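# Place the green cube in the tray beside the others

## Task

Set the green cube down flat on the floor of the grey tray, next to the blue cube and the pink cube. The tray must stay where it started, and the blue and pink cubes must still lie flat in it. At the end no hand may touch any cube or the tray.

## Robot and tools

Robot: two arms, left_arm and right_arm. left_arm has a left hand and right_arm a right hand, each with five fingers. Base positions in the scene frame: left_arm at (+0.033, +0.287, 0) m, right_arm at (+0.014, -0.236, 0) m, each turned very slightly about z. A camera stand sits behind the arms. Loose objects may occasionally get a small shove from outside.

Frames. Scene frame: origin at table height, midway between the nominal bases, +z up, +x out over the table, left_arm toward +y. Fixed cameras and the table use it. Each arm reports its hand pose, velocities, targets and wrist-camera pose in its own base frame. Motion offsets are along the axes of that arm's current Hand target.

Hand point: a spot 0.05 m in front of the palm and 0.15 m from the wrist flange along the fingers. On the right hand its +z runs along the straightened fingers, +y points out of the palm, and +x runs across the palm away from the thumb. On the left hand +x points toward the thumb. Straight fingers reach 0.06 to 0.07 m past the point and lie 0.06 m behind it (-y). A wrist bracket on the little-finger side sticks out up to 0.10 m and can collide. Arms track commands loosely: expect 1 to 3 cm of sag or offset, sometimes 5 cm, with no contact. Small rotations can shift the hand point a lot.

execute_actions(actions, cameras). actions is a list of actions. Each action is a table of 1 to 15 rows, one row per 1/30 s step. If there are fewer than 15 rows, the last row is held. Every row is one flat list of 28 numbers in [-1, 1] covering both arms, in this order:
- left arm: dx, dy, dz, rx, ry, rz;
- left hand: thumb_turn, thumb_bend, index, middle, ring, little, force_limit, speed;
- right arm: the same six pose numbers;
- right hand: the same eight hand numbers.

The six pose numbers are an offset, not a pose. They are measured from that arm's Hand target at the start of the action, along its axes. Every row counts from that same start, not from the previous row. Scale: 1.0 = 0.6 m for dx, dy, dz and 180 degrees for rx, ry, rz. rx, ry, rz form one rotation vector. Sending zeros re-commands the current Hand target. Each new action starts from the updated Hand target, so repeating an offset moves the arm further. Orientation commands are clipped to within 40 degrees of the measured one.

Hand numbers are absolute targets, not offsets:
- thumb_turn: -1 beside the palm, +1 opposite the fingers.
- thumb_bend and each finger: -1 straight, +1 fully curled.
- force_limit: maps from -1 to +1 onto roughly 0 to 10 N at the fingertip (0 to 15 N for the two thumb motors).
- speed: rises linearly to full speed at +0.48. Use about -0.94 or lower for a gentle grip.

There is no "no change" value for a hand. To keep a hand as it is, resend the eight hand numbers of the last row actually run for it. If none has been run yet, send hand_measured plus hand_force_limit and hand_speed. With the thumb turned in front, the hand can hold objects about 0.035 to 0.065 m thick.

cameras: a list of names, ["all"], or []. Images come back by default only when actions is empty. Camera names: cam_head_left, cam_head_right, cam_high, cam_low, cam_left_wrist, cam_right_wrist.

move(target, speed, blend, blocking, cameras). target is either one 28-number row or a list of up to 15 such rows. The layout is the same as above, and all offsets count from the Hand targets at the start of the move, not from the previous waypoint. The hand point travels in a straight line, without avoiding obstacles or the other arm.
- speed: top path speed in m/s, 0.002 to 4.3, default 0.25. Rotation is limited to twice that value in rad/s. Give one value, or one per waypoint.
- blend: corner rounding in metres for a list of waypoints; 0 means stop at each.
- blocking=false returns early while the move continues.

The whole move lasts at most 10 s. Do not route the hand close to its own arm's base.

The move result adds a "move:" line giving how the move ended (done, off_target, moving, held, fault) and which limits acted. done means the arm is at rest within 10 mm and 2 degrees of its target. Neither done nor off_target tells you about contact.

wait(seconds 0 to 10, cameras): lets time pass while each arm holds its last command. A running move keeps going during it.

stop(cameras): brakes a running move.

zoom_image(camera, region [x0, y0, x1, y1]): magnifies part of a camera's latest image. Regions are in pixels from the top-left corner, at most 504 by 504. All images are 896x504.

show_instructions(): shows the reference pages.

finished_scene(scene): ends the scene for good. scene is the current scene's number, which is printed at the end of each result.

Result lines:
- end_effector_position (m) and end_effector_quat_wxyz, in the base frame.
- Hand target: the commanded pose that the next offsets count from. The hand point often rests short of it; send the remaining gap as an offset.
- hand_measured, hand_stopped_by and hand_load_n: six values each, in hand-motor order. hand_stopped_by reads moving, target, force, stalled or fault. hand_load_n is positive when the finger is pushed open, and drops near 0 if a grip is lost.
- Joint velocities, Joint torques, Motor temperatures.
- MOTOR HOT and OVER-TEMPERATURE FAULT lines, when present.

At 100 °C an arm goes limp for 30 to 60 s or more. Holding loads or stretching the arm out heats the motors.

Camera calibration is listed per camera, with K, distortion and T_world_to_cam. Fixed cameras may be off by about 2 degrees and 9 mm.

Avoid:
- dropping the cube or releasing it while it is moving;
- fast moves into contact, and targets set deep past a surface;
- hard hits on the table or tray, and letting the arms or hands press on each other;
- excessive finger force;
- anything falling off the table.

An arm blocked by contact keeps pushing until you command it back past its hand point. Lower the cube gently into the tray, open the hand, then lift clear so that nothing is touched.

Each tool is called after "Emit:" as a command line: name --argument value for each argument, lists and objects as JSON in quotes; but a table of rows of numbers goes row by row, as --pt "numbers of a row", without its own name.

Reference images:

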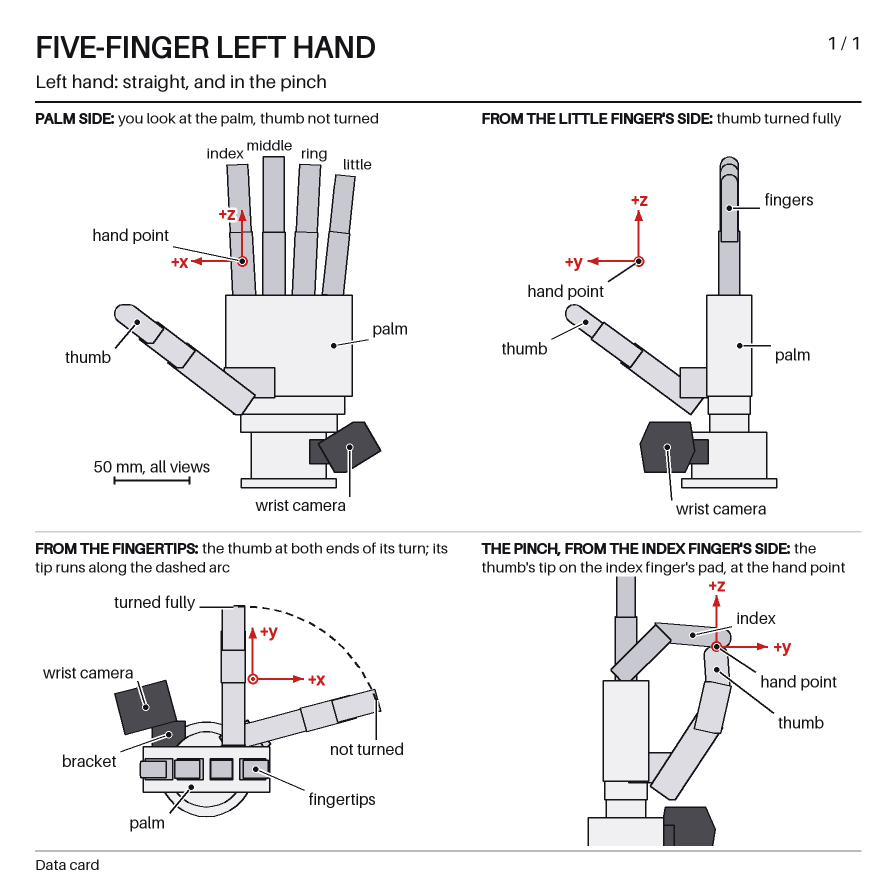

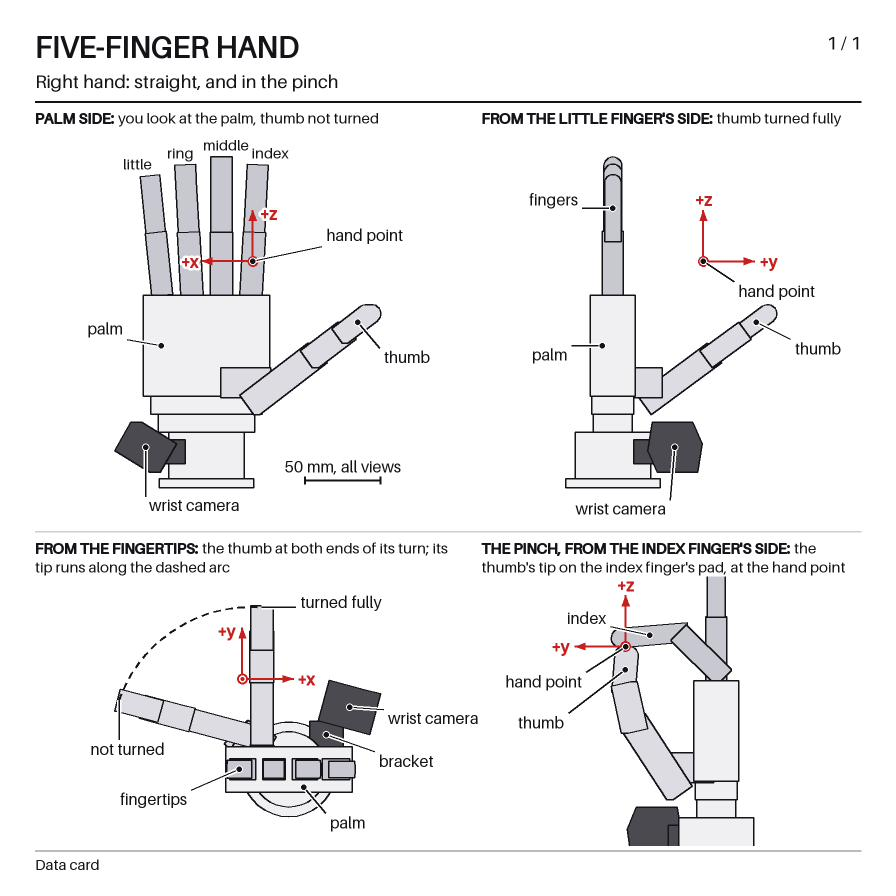

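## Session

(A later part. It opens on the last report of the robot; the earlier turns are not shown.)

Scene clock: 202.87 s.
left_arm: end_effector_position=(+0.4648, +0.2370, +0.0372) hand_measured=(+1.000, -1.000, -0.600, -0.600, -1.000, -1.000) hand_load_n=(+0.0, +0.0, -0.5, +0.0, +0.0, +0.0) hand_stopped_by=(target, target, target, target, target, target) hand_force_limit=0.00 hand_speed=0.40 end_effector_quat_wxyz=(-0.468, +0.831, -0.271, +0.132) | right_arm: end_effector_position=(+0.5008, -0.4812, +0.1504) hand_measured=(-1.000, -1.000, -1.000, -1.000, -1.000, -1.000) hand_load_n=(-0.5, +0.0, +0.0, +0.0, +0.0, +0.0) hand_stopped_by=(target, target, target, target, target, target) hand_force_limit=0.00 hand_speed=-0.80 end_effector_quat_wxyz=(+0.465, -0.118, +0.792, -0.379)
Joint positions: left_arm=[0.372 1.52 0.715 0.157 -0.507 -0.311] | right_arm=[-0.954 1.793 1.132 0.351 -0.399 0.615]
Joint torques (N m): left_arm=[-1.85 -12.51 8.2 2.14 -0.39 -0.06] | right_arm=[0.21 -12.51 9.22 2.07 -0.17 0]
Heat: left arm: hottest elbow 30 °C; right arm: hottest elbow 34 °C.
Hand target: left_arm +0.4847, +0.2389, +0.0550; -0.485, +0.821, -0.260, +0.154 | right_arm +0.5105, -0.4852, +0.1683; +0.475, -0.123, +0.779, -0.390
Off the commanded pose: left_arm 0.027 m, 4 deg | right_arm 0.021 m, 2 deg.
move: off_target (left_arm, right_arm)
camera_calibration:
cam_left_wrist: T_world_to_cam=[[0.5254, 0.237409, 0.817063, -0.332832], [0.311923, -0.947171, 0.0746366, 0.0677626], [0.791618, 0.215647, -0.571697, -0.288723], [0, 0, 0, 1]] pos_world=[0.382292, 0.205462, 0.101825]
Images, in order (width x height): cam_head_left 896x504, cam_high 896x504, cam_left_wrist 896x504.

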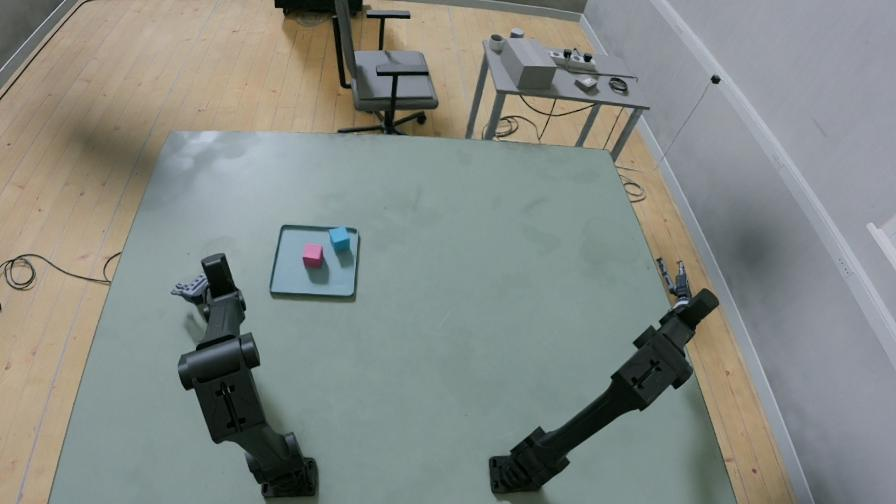

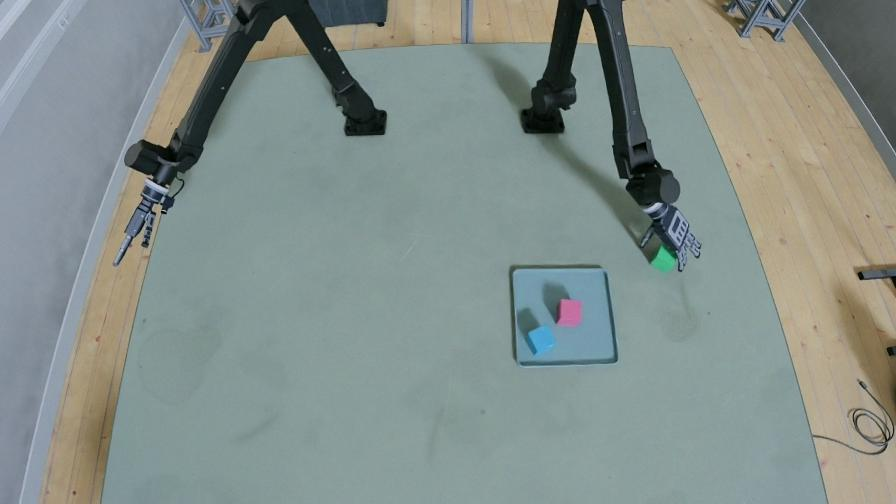

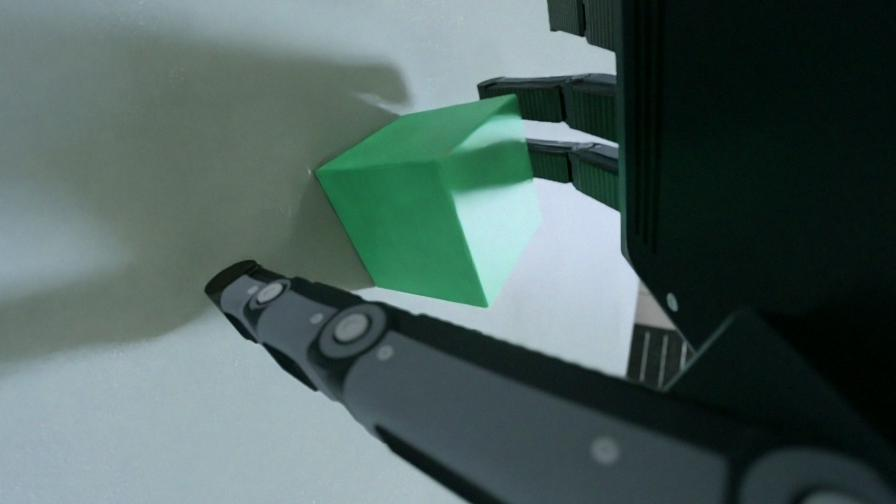

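Emit:
move --pt "0.0075 -0.0605 -0.0282 0 0 0 1 -1 -0.6 -0.6 -1 -1 0 0.4 0 0 0 0 0 0 -1 -1 -1 -1 -1 -1 0 -0.8" --pt "0.0075 -0.0117 -0.0012 0 0 0 1 -1 -0.6 -0.6 -1 -1 0 0.4 0 0 0 0 0 0 -1 -1 -1 -1 -1 -1 0 -0.8" --speed 0.15 --cameras '["cam_high","cam_left_wrist"]'

Emit:
zoom_image --camera "cam_high" --region '[610, 170, 730, 290]'

Scene clock: 241.33 s.
left_arm: end_effector_position=(+0.4667, +0.2362, +0.0383) hand_measured=(+1.000, -1.000, -0.600, -0.600, -1.000, -1.000) hand_load_n=(+0.0, +0.0, +0.0, +0.0, +0.0, +0.0) hand_stopped_by=(target, target, target, target, target, target) hand_force_limit=0.00 hand_speed=0.40 end_effector_quat_wxyz=(-0.465, +0.832, -0.275, +0.127) | right_arm: end_effector_position=(+0.5008, -0.4812, +0.1504) hand_measured=(-1.000, -1.000, -1.000, -1.000, -1.000, -1.000) hand_load_n=(+0.0, +0.0, +0.0, +0.0, +0.0, +0.0) hand_stopped_by=(target, target, target, target, target, target) hand_force_limit=0.00 hand_speed=-0.80 end_effector_quat_wxyz=(+0.465, -0.118, +0.792, -0.379)
Joint positions: left_arm=[0.367 1.522 0.729 0.133 -0.511 -0.311] | right_arm=[-0.954 1.793 1.132 0.351 -0.399 0.615]
Joint torques (N m): left_arm=[-1.32 -12.81 8.35 2.02 -0.36 -0.08] | right_arm=[0.15 -12.63 9.26 2.04 -0.17 0]
Heat: left arm: hottest elbow 31 °C; right arm: hottest elbow 34 °C.
Hand target: left_arm +0.4899, +0.2386, +0.0615; -0.485, +0.821, -0.260, +0.154 | right_arm +0.5105, -0.4852, +0.1683; +0.475, -0.123, +0.779, -0.390
Off the commanded pose: left_arm 0.033 m, 4 deg | right_arm 0.021 m, 2 deg.
move: off_target (left_arm, right_arm)
camera_calibration:
cam_left_wrist: T_world_to_cam=[[0.53577, 0.238409, 0.810007, -0.339387], [0.311949, -0.947329, 0.0724921, 0.066406], [0.784626, 0.213842, -0.581922, -0.285423], [0, 0, 0, 1]] pos_world=[0.385069, 0.204857, 0.103998]
Images, in order (width x height): cam_high 896x504, cam_left_wrist 896x504.

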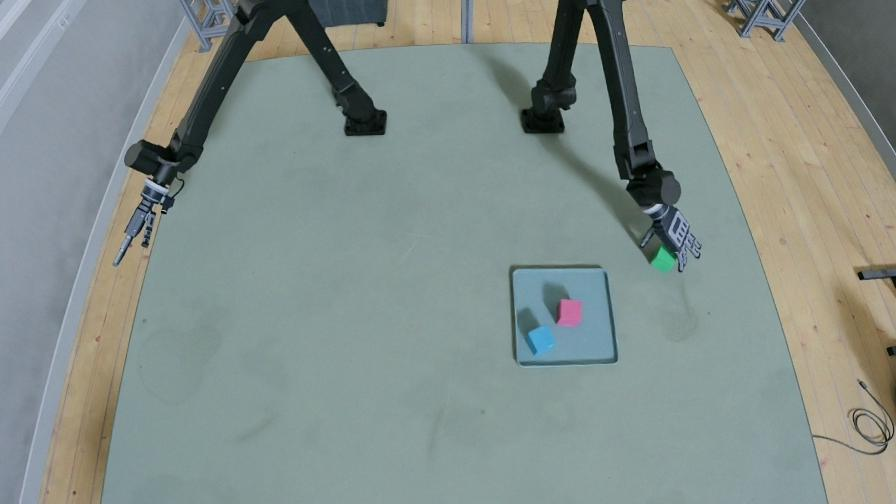

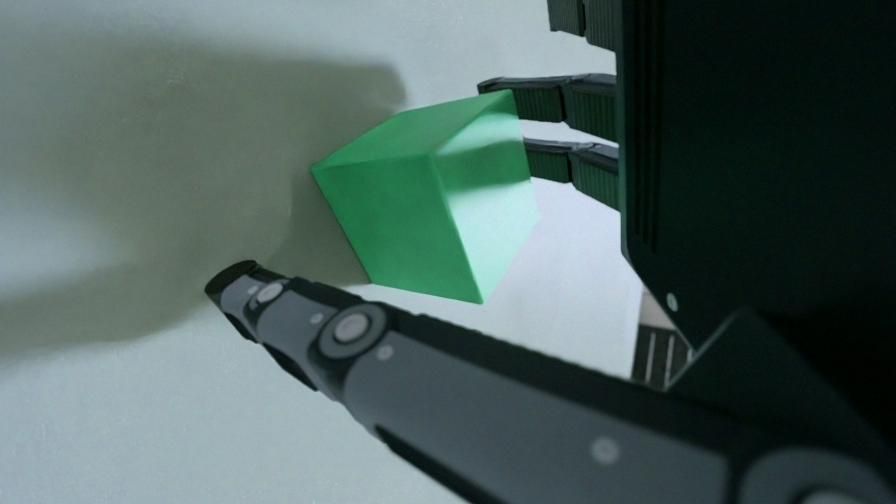

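Scaled by 4.200 from the camera's 896x504 image, which has a finer 1280x720 frame.

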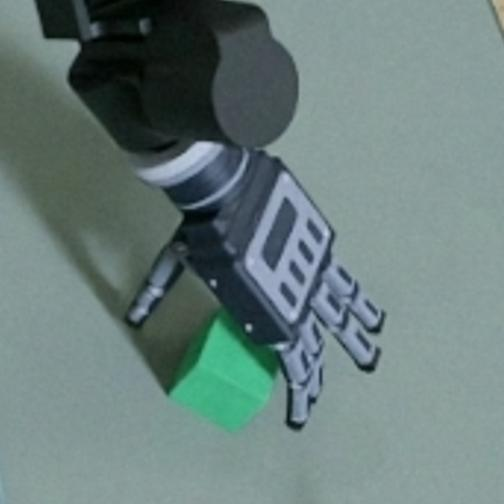

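Emit:
move --pt "0.0092 -0.0793 -0.0285 0 0 0 1 -1 -0.6 -0.6 -1 -1 0 0.4 0 0 0 0 0 0 -1 -1 -1 -1 -1 -1 0 -0.8" --pt "0.0092 -0.0115 0.0088 0 0 0 1 -1 -0.6 -0.6 -1 -1 0 0.4 0 0 0 0 0 0 -1 -1 -1 -1 -1 -1 0 -0.8" --speed 0.15 --cameras '["cam_high","cam_left_wrist"]'

Emit:
zoom_image --camera "cam_high" --region '[610, 170, 730, 290]'

Scene clock: 256.63 s.
left_arm: end_effector_position=(+0.4844, +0.2430, +0.0484) hand_measured=(+1.000, -1.000, -0.600, -0.600, -1.000, -1.000) hand_load_n=(+0.0, +0.0, +0.0, +0.0, +0.0, +0.0) hand_stopped_by=(target, target, target, target, target, target) hand_force_limit=0.00 hand_speed=0.40 end_effector_quat_wxyz=(-0.469, +0.830, -0.272, +0.132) | right_arm: end_effector_position=(+0.5008, -0.4812, +0.1504) hand_measured=(-1.000, -1.000, -1.000, -1.000, -1.000, -1.000) hand_load_n=(+0.0, +0.0, +0.0, +0.0, +0.0, +0.0) hand_stopped_by=(target, target, target, target, target, target) hand_force_limit=0.00 hand_speed=-0.80 end_effector_quat_wxyz=(+0.465, -0.118, +0.792, -0.379)
Joint positions: left_arm=[0.367 1.542 0.779 0.117 -0.511 -0.311] | right_arm=[-0.954 1.793 1.132 0.351 -0.399 0.615]
Joint torques (N m): left_arm=[-1.38 -14.33 7.19 2.13 -0.36 -0.11] | right_arm=[0.21 -12.69 9.24 2.06 -0.17 0]
Heat: left arm: hottest elbow 32 °C; right arm: hottest elbow 35 °C.
Hand target: left_arm +0.4990, +0.2419, +0.0650; -0.485, +0.821, -0.260, +0.154 | right_arm +0.5105, -0.4852, +0.1683; +0.475, -0.123, +0.779, -0.390
Off the commanded pose: left_arm 0.022 m, 4 deg | right_arm 0.021 m, 2 deg.
move: off_target (left_arm, right_arm)
camera_calibration:
cam_left_wrist: T_world_to_cam=[[0.524086, 0.233884, 0.818921, -0.352305], [0.310904, -0.947733, 0.0717035, 0.0672218], [0.792889, 0.217027, -0.569409, -0.30024], [0, 0, 0, 1]] pos_world=[0.401796, 0.211267, 0.112731]
Images, in order (width x height): cam_high 896x504, cam_left_wrist 896x504.

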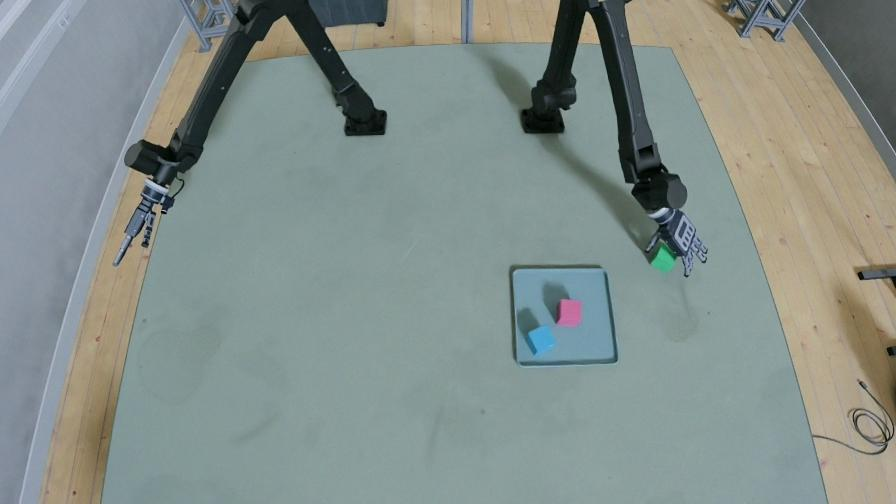

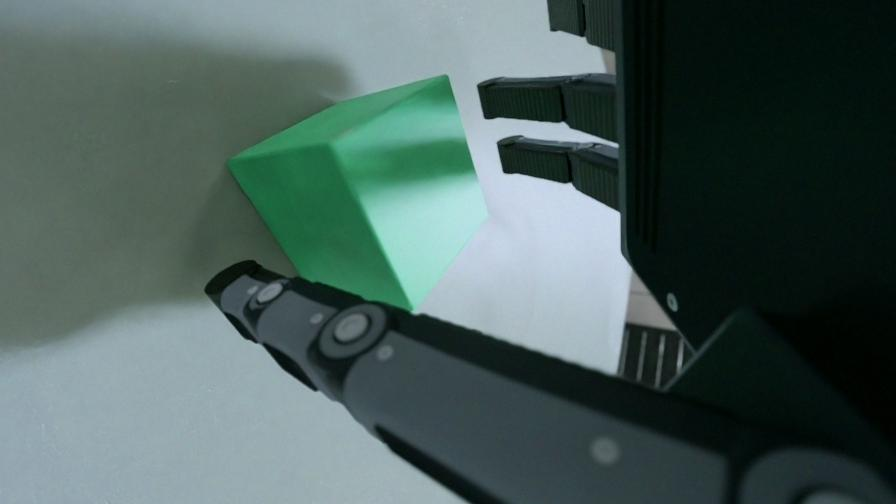

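Scaled by 4.200 from the camera's 896x504 image, which has a finer 1280x720 frame.

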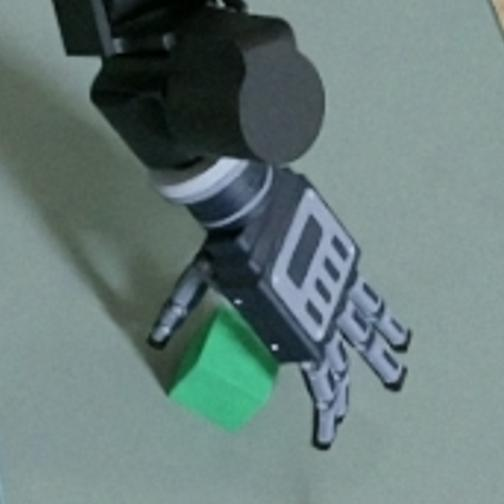

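Emit:
move --pt "0 0 0 0 0 0 1 0.2 0.2 0.2 -1 -1 -0.2 -0.9 0 0 0 0 0 0 -1 -1 -1 -1 -1 -1 0 -0.8" --speed 0.15 --cameras '["cam_high","cam_left_wrist"]'

Emit:
zoom_image --camera "cam_high" --region '[610, 170, 730, 290]'

Scene clock: 269.43 s.
left_arm: end_effector_position=(+0.4842, +0.2432, +0.0485) hand_measured=(+1.000, -0.722, -0.044, -0.062, -1.000, -1.000) hand_load_n=(-1.5, +8.0, +4.5, +2.5, +0.0, -0.5) hand_stopped_by=(target, force, force, force, target, target) hand_force_limit=-0.20 hand_speed=-0.90 end_effector_quat_wxyz=(-0.470, +0.830, -0.271, +0.132) | right_arm: end_effector_position=(+0.5008, -0.4812, +0.1504) hand_measured=(-1.000, -1.000, -1.000, -1.000, -1.000, -1.000) hand_load_n=(+0.0, +0.0, +0.0, +0.0, +0.0, +0.0) hand_stopped_by=(target, target, target, target, target, target) hand_force_limit=0.00 hand_speed=-0.80 end_effector_quat_wxyz=(+0.465, -0.118, +0.792, -0.379)
Joint positions: left_arm=[0.367 1.542 0.779 0.117 -0.513 -0.311] | right_arm=[-0.954 1.793 1.132 0.351 -0.399 0.615]
Joint torques (N m): left_arm=[-1.26 -13.98 7.25 1.95 -0.33 -0.05] | right_arm=[0.26 -12.63 9.22 2.07 -0.16 0]
Heat: left arm: hottest elbow 31 °C; right arm: hottest elbow 35 °C.
Hand target: left_arm +0.4990, +0.2419, +0.0650; -0.485, +0.821, -0.260, +0.154 | right_arm +0.5105, -0.4852, +0.1683; +0.475, -0.123, +0.779, -0.390
Off the commanded pose: left_arm 0.022 m, 4 deg | right_arm 0.021 m, 2 deg.
move: off_target (left_arm, right_arm)
camera_calibration:
cam_left_wrist: T_world_to_cam=[[0.524104, 0.233874, 0.818913, -0.352362], [0.312077, -0.947412, 0.0708432, 0.0669027], [0.792416, 0.218435, -0.569529, -0.300219], [0, 0, 0, 1]] pos_world=[0.401694, 0.211371, 0.112831]
Images, in order (width x height): cam_high 896x504, cam_left_wrist 896x504.

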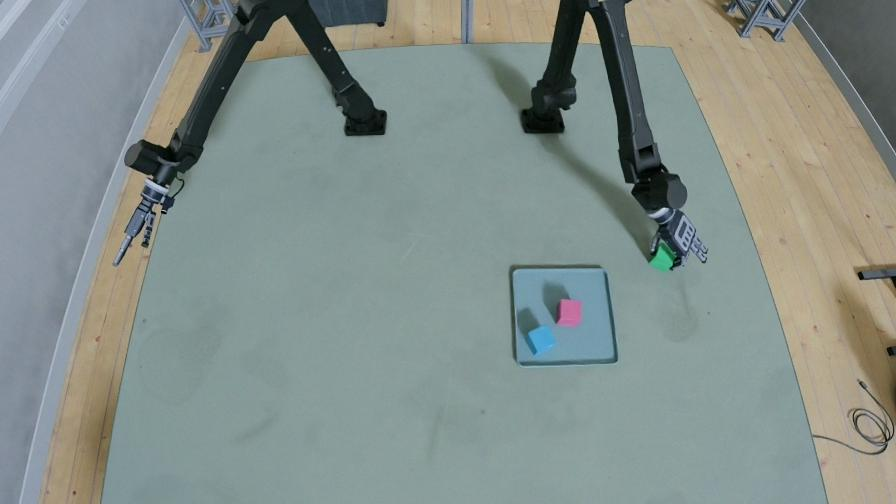

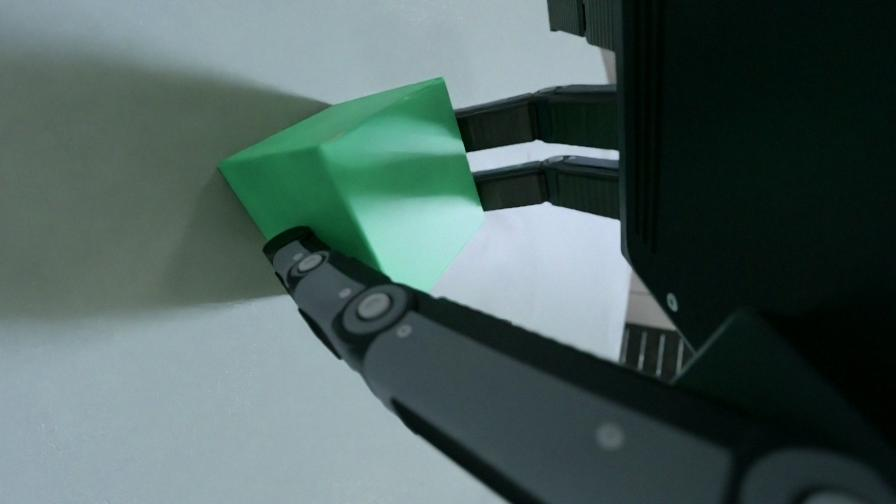

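Scaled by 4.200 from the camera's 896x504 image, which has a finer 1280x720 frame.

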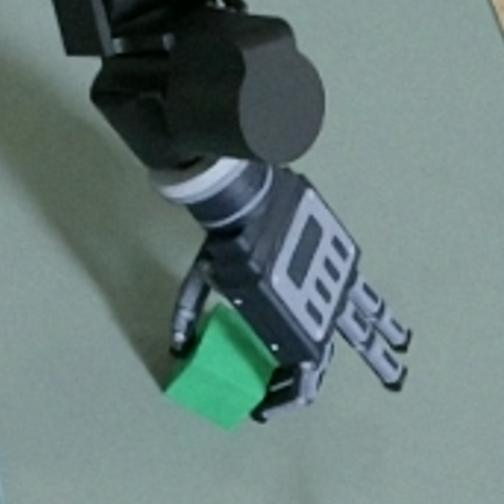

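Emit:
move --pt "0 -0.146 -0.0803 0 0 0 1 0.2 0.2 0.2 -1 -1 -0.2 -0.9 0 0 0 0 0 0 -1 -1 -1 -1 -1 -1 0 -0.8" --speed 0.15 --cameras '["cam_high","cam_left_wrist","cam_head_left","cam_head_right"]'

Emit:
zoom_image --camera "cam_head_left" --region '[260, 210, 370, 310]'

Emit:
zoom_image --camera "cam_high" --region '[500, 170, 740, 390]'

Scene clock: 277.13 s.
left_arm: end_effector_position=(+0.4710, +0.2381, +0.1181) hand_measured=(+1.000, -0.722, -0.044, -0.062, -1.000, -1.000) hand_load_n=(-1.5, +8.0, +4.5, +2.5, +0.0, +0.0) hand_stopped_by=(target, force, force, force, target, target) hand_force_limit=-0.20 hand_speed=-0.90 end_effector_quat_wxyz=(-0.462, +0.834, -0.277, +0.123) | right_arm: end_effector_position=(+0.5008, -0.4812, +0.1504) hand_measured=(-1.000, -1.000, -1.000, -1.000, -1.000, -1.000) hand_load_n=(+0.0, +0.0, +0.0, +0.0, -0.5, +0.0) hand_stopped_by=(target, target, target, target, target, target) hand_force_limit=0.00 hand_speed=-0.80 end_effector_quat_wxyz=(+0.465, -0.118, +0.792, -0.379)
Joint positions: left_arm=[0.367 1.381 0.85 -0.142 -0.513 -0.311] | right_arm=[-0.954 1.793 1.132 0.351 -0.399 0.615]
Joint torques (N m): left_arm=[-1.08 -14.68 12.85 0.61 -0.32 -0.08] | right_arm=[0.26 -12.63 9.22 2.06 -0.17 0]
Heat: left arm: hottest elbow 31 °C; right arm: hottest elbow 35 °C.
Hand target: left_arm +0.4989, +0.2419, +0.1650; -0.485, +0.821, -0.260, +0.154 | right_arm +0.5105, -0.4852, +0.1683; +0.475, -0.123, +0.779, -0.390
Off the commanded pose: left_arm 0.055 m, 5 deg | right_arm 0.021 m, 2 deg.
move: off_target (left_arm, right_arm)
camera_calibration:
cam_left_wrist: T_world_to_cam=[[0.544978, 0.241866, 0.802808, -0.411092], [0.313876, -0.946718, 0.0721516, 0.0601294], [0.777484, 0.212661, -0.591856, -0.237925], [0, 0, 0, 1]] pos_world=[0.390145, 0.206952, 0.184872]
Images, in order (width x height): cam_head_left 896x504, cam_head_right 896x504, cam_high 896x504, cam_left_wrist 896x504.

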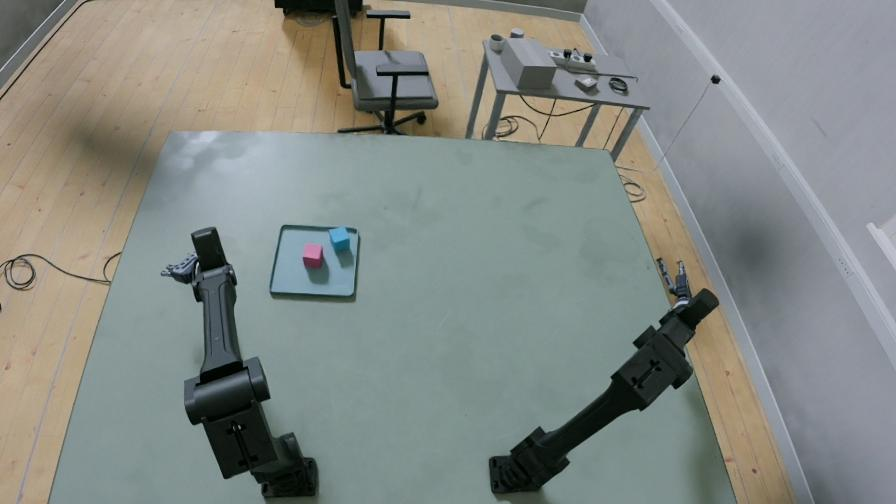

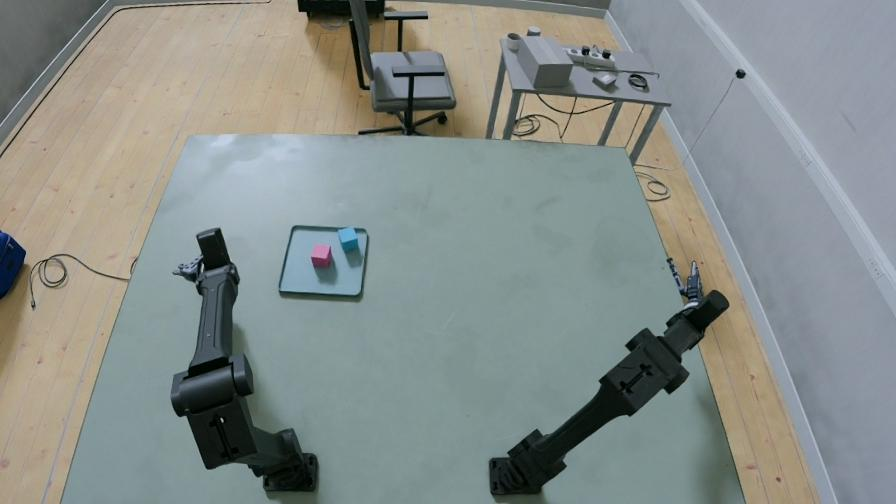

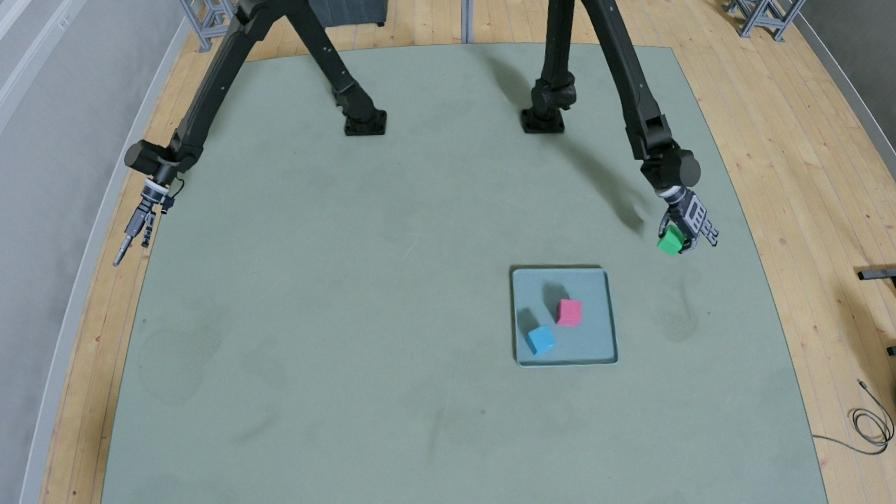

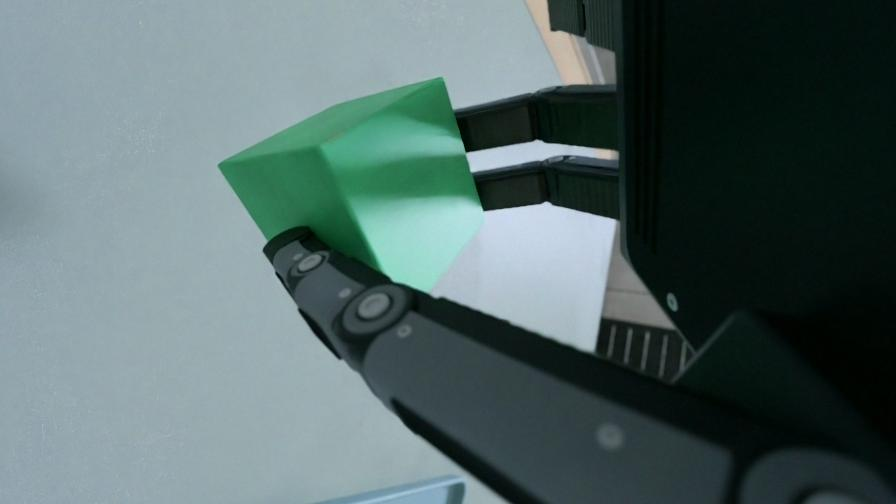

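Scaled by 4.582 from the camera's 896x504 image, which has a finer 1280x720 frame.

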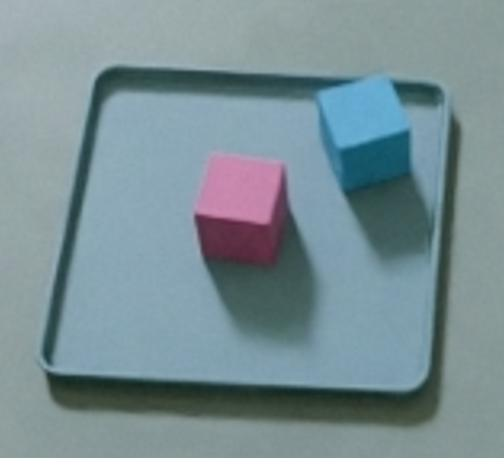

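Scaled by 2.100 from the camera's 896x504 image, which has a finer 1280x720 frame.

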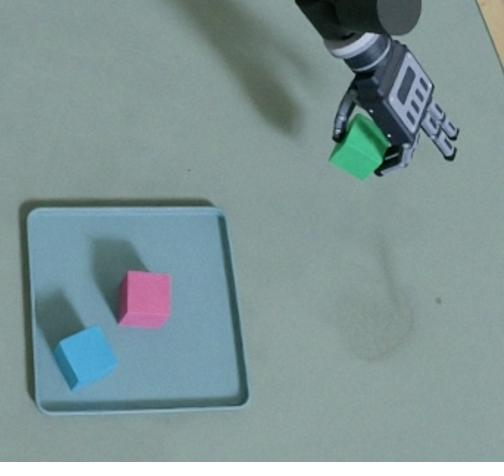

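Emit:
move --pt "0.3352 0.1275 -0.163 0 0.170 0.0935 1 0.2 0.2 0.2 -1 -1 -0.2 -0.9 0 0 0 0 0 0 -1 -1 -1 -1 -1 -1 0 -0.8" --speed 0.25 --cameras '["cam_high","cam_left_wrist","cam_head_left","cam_low"]'

Emit:
zoom_image --camera "cam_head_left" --region '[240, 190, 370, 310]'

Emit:
zoom_image --camera "cam_high" --region '[500, 210, 680, 390]'

Emit:
zoom_image --camera "cam_low" --region '[640, 120, 896, 370]'

Scene clock: 320.33 s.
left_arm: end_effector_position=(+0.5516, +0.0196, +0.0977) hand_measured=(+1.000, -0.722, -0.044, -0.062, -1.000, -1.000) hand_load_n=(-1.5, +8.0, +4.5, +2.0, +0.0, +0.0) hand_stopped_by=(target, force, force, force, target, target) hand_force_limit=-0.20 hand_speed=-0.90 end_effector_quat_wxyz=(-0.382, +0.725, -0.512, +0.257) | right_arm: end_effector_position=(+0.5008, -0.4812, +0.1504) hand_measured=(-1.000, -1.000, -1.000, -1.000, -1.000, -1.000) hand_load_n=(+0.0, -0.5, +0.5, +0.0, +0.0, +0.0) hand_stopped_by=(target, target, target, target, target, target) hand_force_limit=0.00 hand_speed=-0.80 end_effector_quat_wxyz=(+0.465, -0.118, +0.792, -0.379)
Joint positions: left_arm=[0.008 1.46 0.877 -0.062 -0.289 -0.187] | right_arm=[-0.954 1.793 1.132 0.351 -0.399 0.615]
Joint torques (N m): left_arm=[-0.97 -13.22 13.33 2.02 0.05 0.16] | right_arm=[0.26 -12.69 9.22 2.06 -0.16 0]
Motor temperatures (°C): left_arm=[23 26 38 25 25 23] | right_arm=[23 27 35 25 22 25]
Heat: left arm: hottest elbow 38 °C; right arm: hottest elbow 35 °C.
Hand target: left_arm +0.5930, +0.0260, +0.1451; -0.417, +0.705, -0.494, +0.292 | right_arm +0.5105, -0.4852, +0.1683; +0.475, -0.123, +0.779, -0.390
Off the commanded pose: left_arm 0.063 m, 7 deg | right_arm 0.021 m, 2 deg.
move: off_target (left_arm, right_arm)
camera_calibration:
cam_left_wrist: T_world_to_cam=[[0.606654, -0.0769095, 0.791237, -0.412459], [-0.27863, -0.952743, 0.121022, 0.151536], [0.744537, -0.293881, -0.599415, -0.237332], [0, 0, 0, 1]] pos_world=[0.469145, 0.0429049, 0.165753]
Images, in order (width x height): cam_head_left 896x504, cam_high 896x504, cam_low 896x504, cam_left_wrist 896x504.

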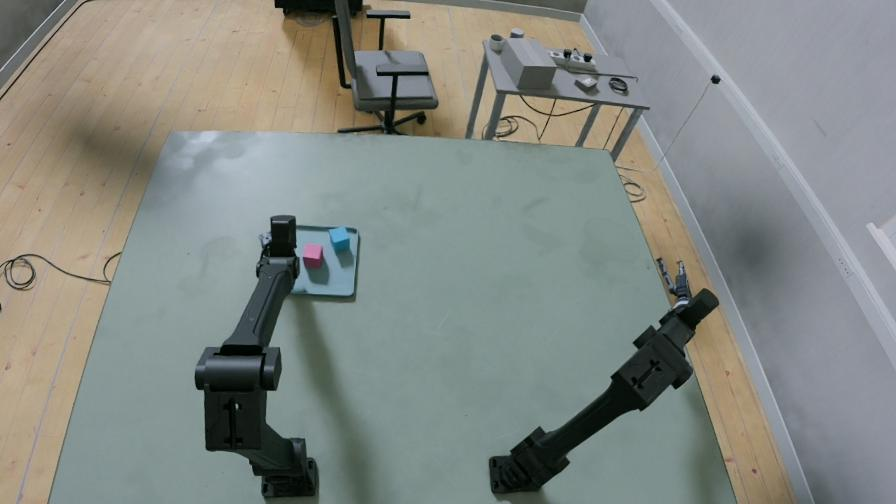

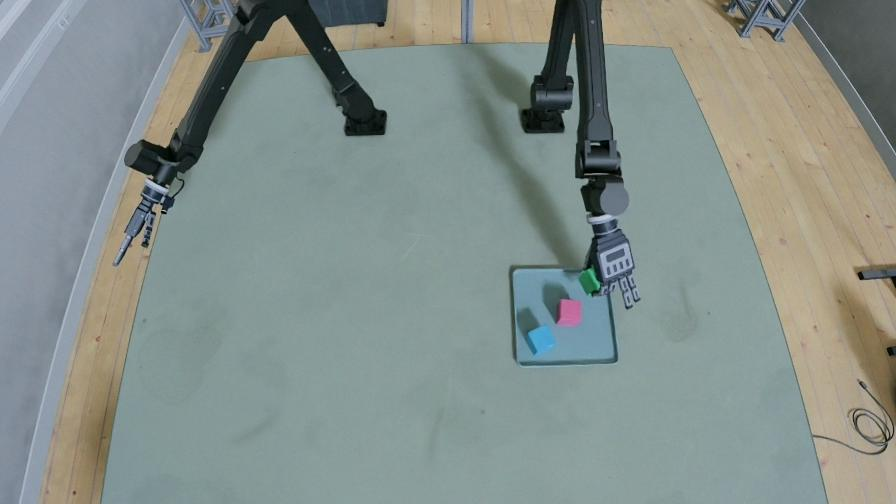

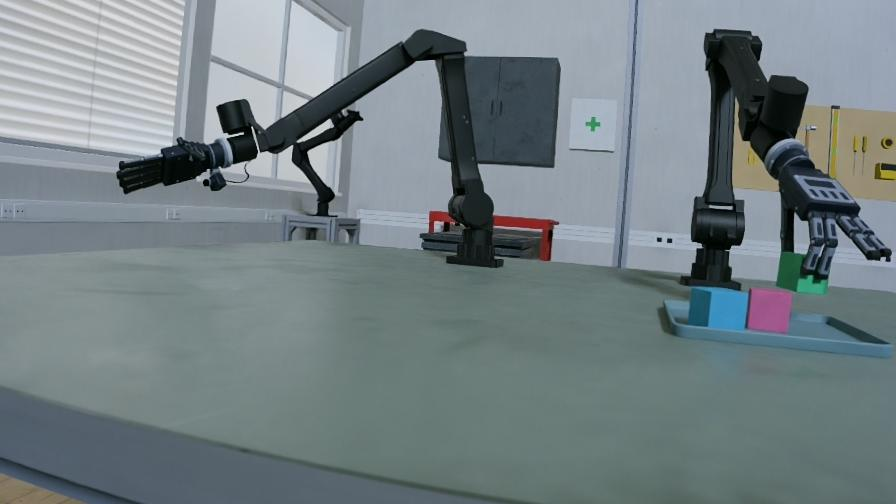

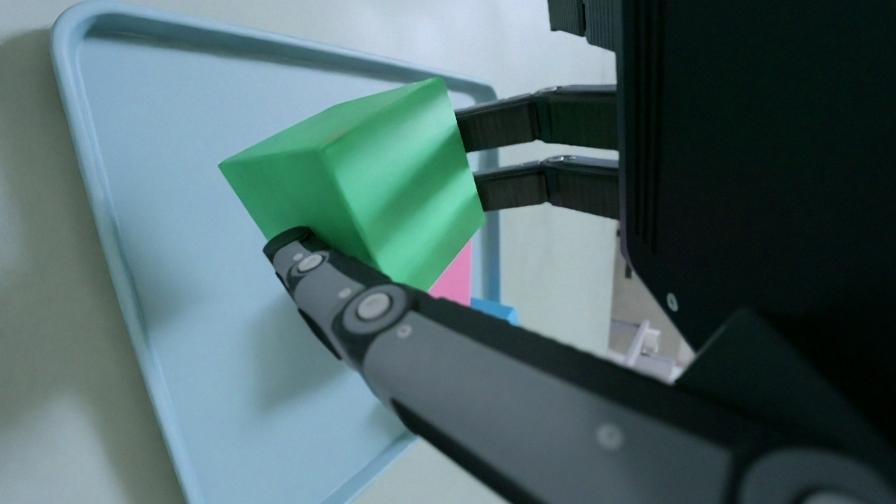

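Scaled by 3.877 from the camera's 896x504 image, which has a finer 1280x720 frame.

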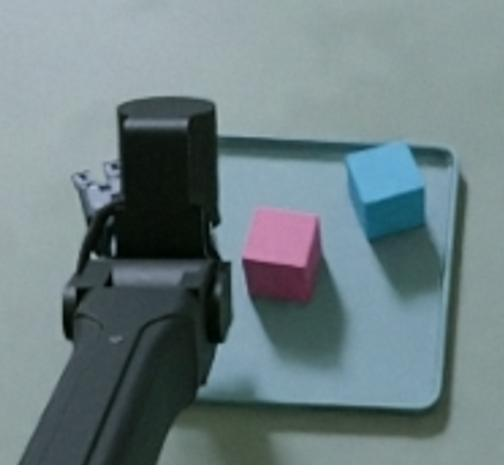

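Scaled by 2.800 from the camera's 896x504 image, which has a finer 1280x720 frame.

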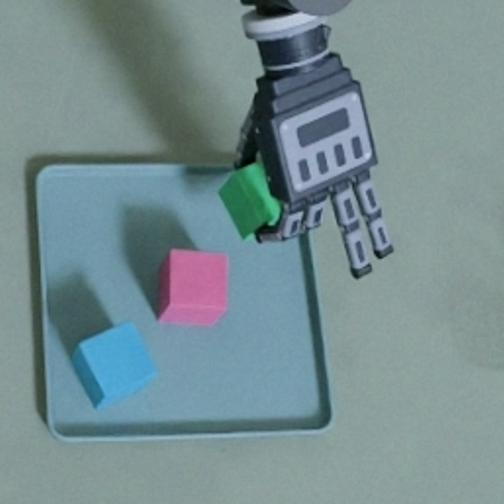

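Scaled by 1.969 from the camera's 896x504 image, which has a finer 1280x720 frame.

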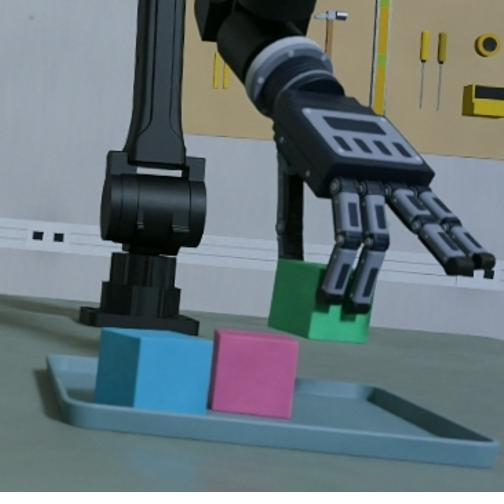

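Emit:
move --pt "0 0.0132 0.0277 0.02 0 0 1 0.2 0.2 0.2 -1 -1 -0.2 -0.9 0 0 0 0 0 0 -1 -1 -1 -1 -1 -1 0 -0.8" --speed 0.1 --cameras '["cam_high","cam_left_wrist","cam_low"]'

Emit:
zoom_image --camera "cam_high" --region '[500, 210, 680, 390]'

Emit:
zoom_image --camera "cam_low" --region '[640, 120, 896, 370]'

Scene clock: 341.20 s.
left_arm: end_effector_position=(+0.5779, +0.0212, +0.0964) hand_measured=(+1.000, -0.722, -0.044, -0.062, -1.000, -1.000) hand_load_n=(-1.5, +8.0, +4.5, +2.0, +0.0, +0.0) hand_stopped_by=(target, force, force, force, target, target) hand_force_limit=-0.20 hand_speed=-0.90 end_effector_quat_wxyz=(-0.409, +0.708, -0.501, +0.285) | right_arm: end_effector_position=(+0.5008, -0.4812, +0.1504) hand_measured=(-1.000, -1.000, -1.000, -1.000, -1.000, -1.000) hand_load_n=(+0.0, +0.0, +0.0, +0.0, +0.0, +0.0) hand_stopped_by=(target, target, target, target, target, target) hand_force_limit=0.00 hand_speed=-0.80 end_effector_quat_wxyz=(+0.465, -0.118, +0.792, -0.379)
Joint positions: left_arm=[0.008 1.514 0.877 0.083 -0.29 -0.167] | right_arm=[-0.954 1.793 1.132 0.351 -0.399 0.615]
Joint torques (N m): left_arm=[-0.26 -14.97 10.33 2.56 -0.18 0.11] | right_arm=[0.26 -12.57 9.24 2.06 -0.17 0]
Heat: left arm: hottest elbow 38 °C; right arm: hottest elbow 35 °C.
Hand target: left_arm +0.6031, +0.0296, +0.1302; -0.439, +0.691, -0.484, +0.308 | right_arm +0.5105, -0.4852, +0.1683; +0.475, -0.123, +0.779, -0.390
Off the commanded pose: left_arm 0.043 m, 5 deg | right_arm 0.021 m, 2 deg.
move: off_target (left_arm, right_arm)
camera_calibration:
cam_left_wrist: T_world_to_cam=[[0.535515, -0.0966082, 0.838982, -0.39025], [-0.296426, -0.951731, 0.0796153, 0.174829], [0.790794, -0.291332, -0.538304, -0.289949], [0, 0, 0, 1]] pos_world=[0.490098, 0.044218, 0.157413]
Images, in order (width x height): cam_high 896x504, cam_low 896x504, cam_left_wrist 896x504.

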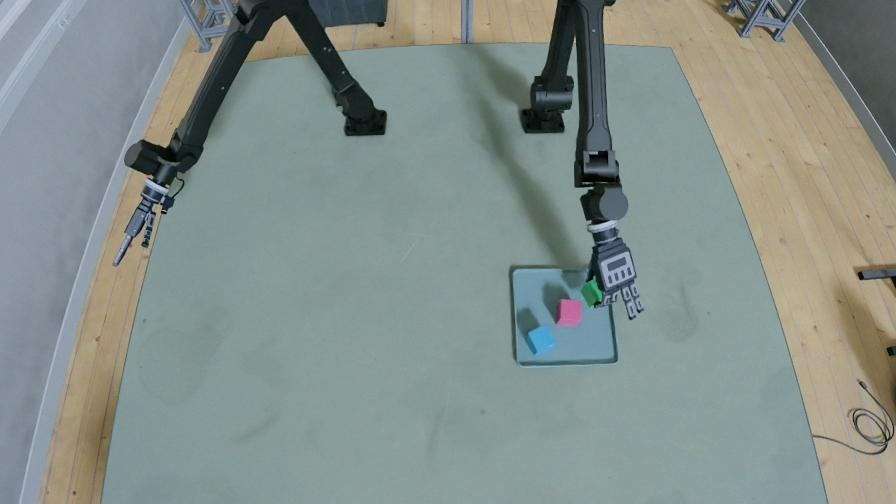

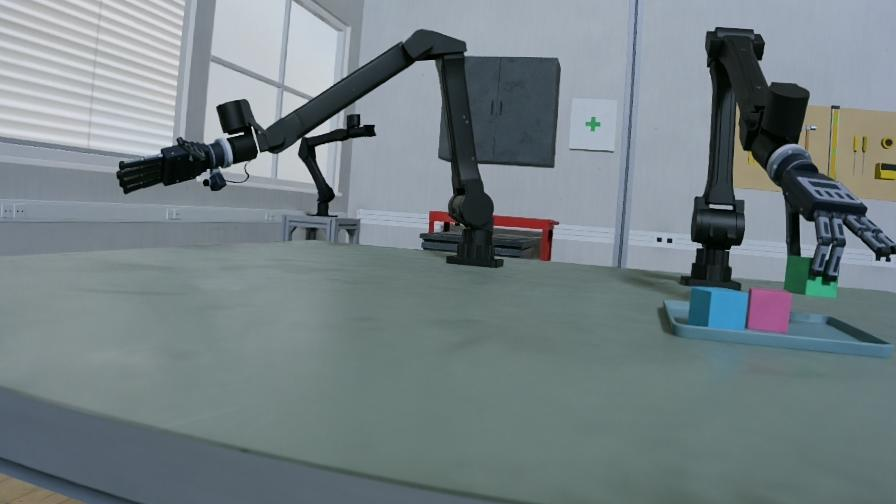

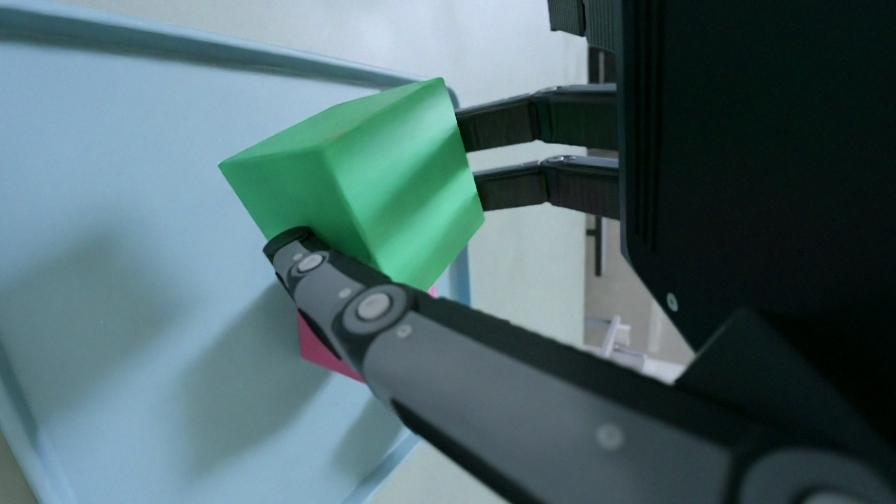

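Scaled by 2.800 from the camera's 896x504 image, which has a finer 1280x720 frame.

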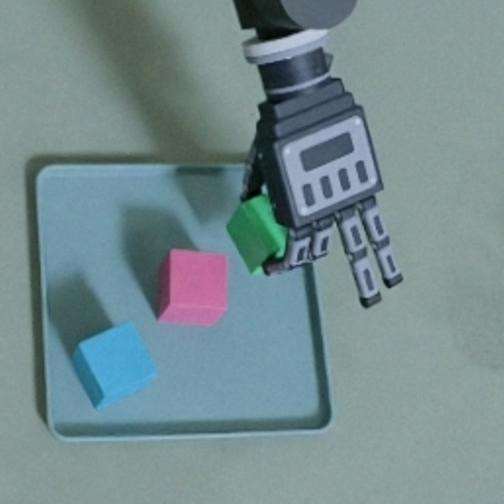

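Scaled by 1.969 from the camera's 896x504 image, which has a finer 1280x720 frame.

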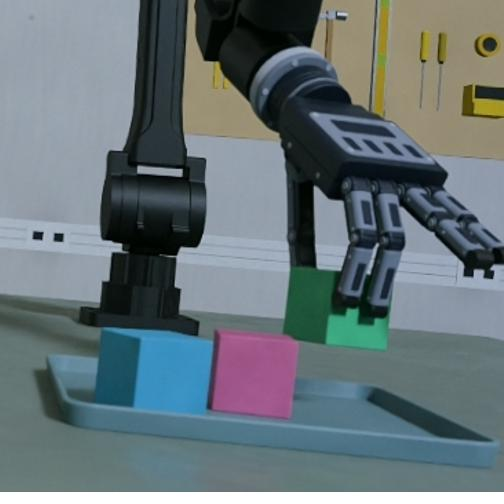

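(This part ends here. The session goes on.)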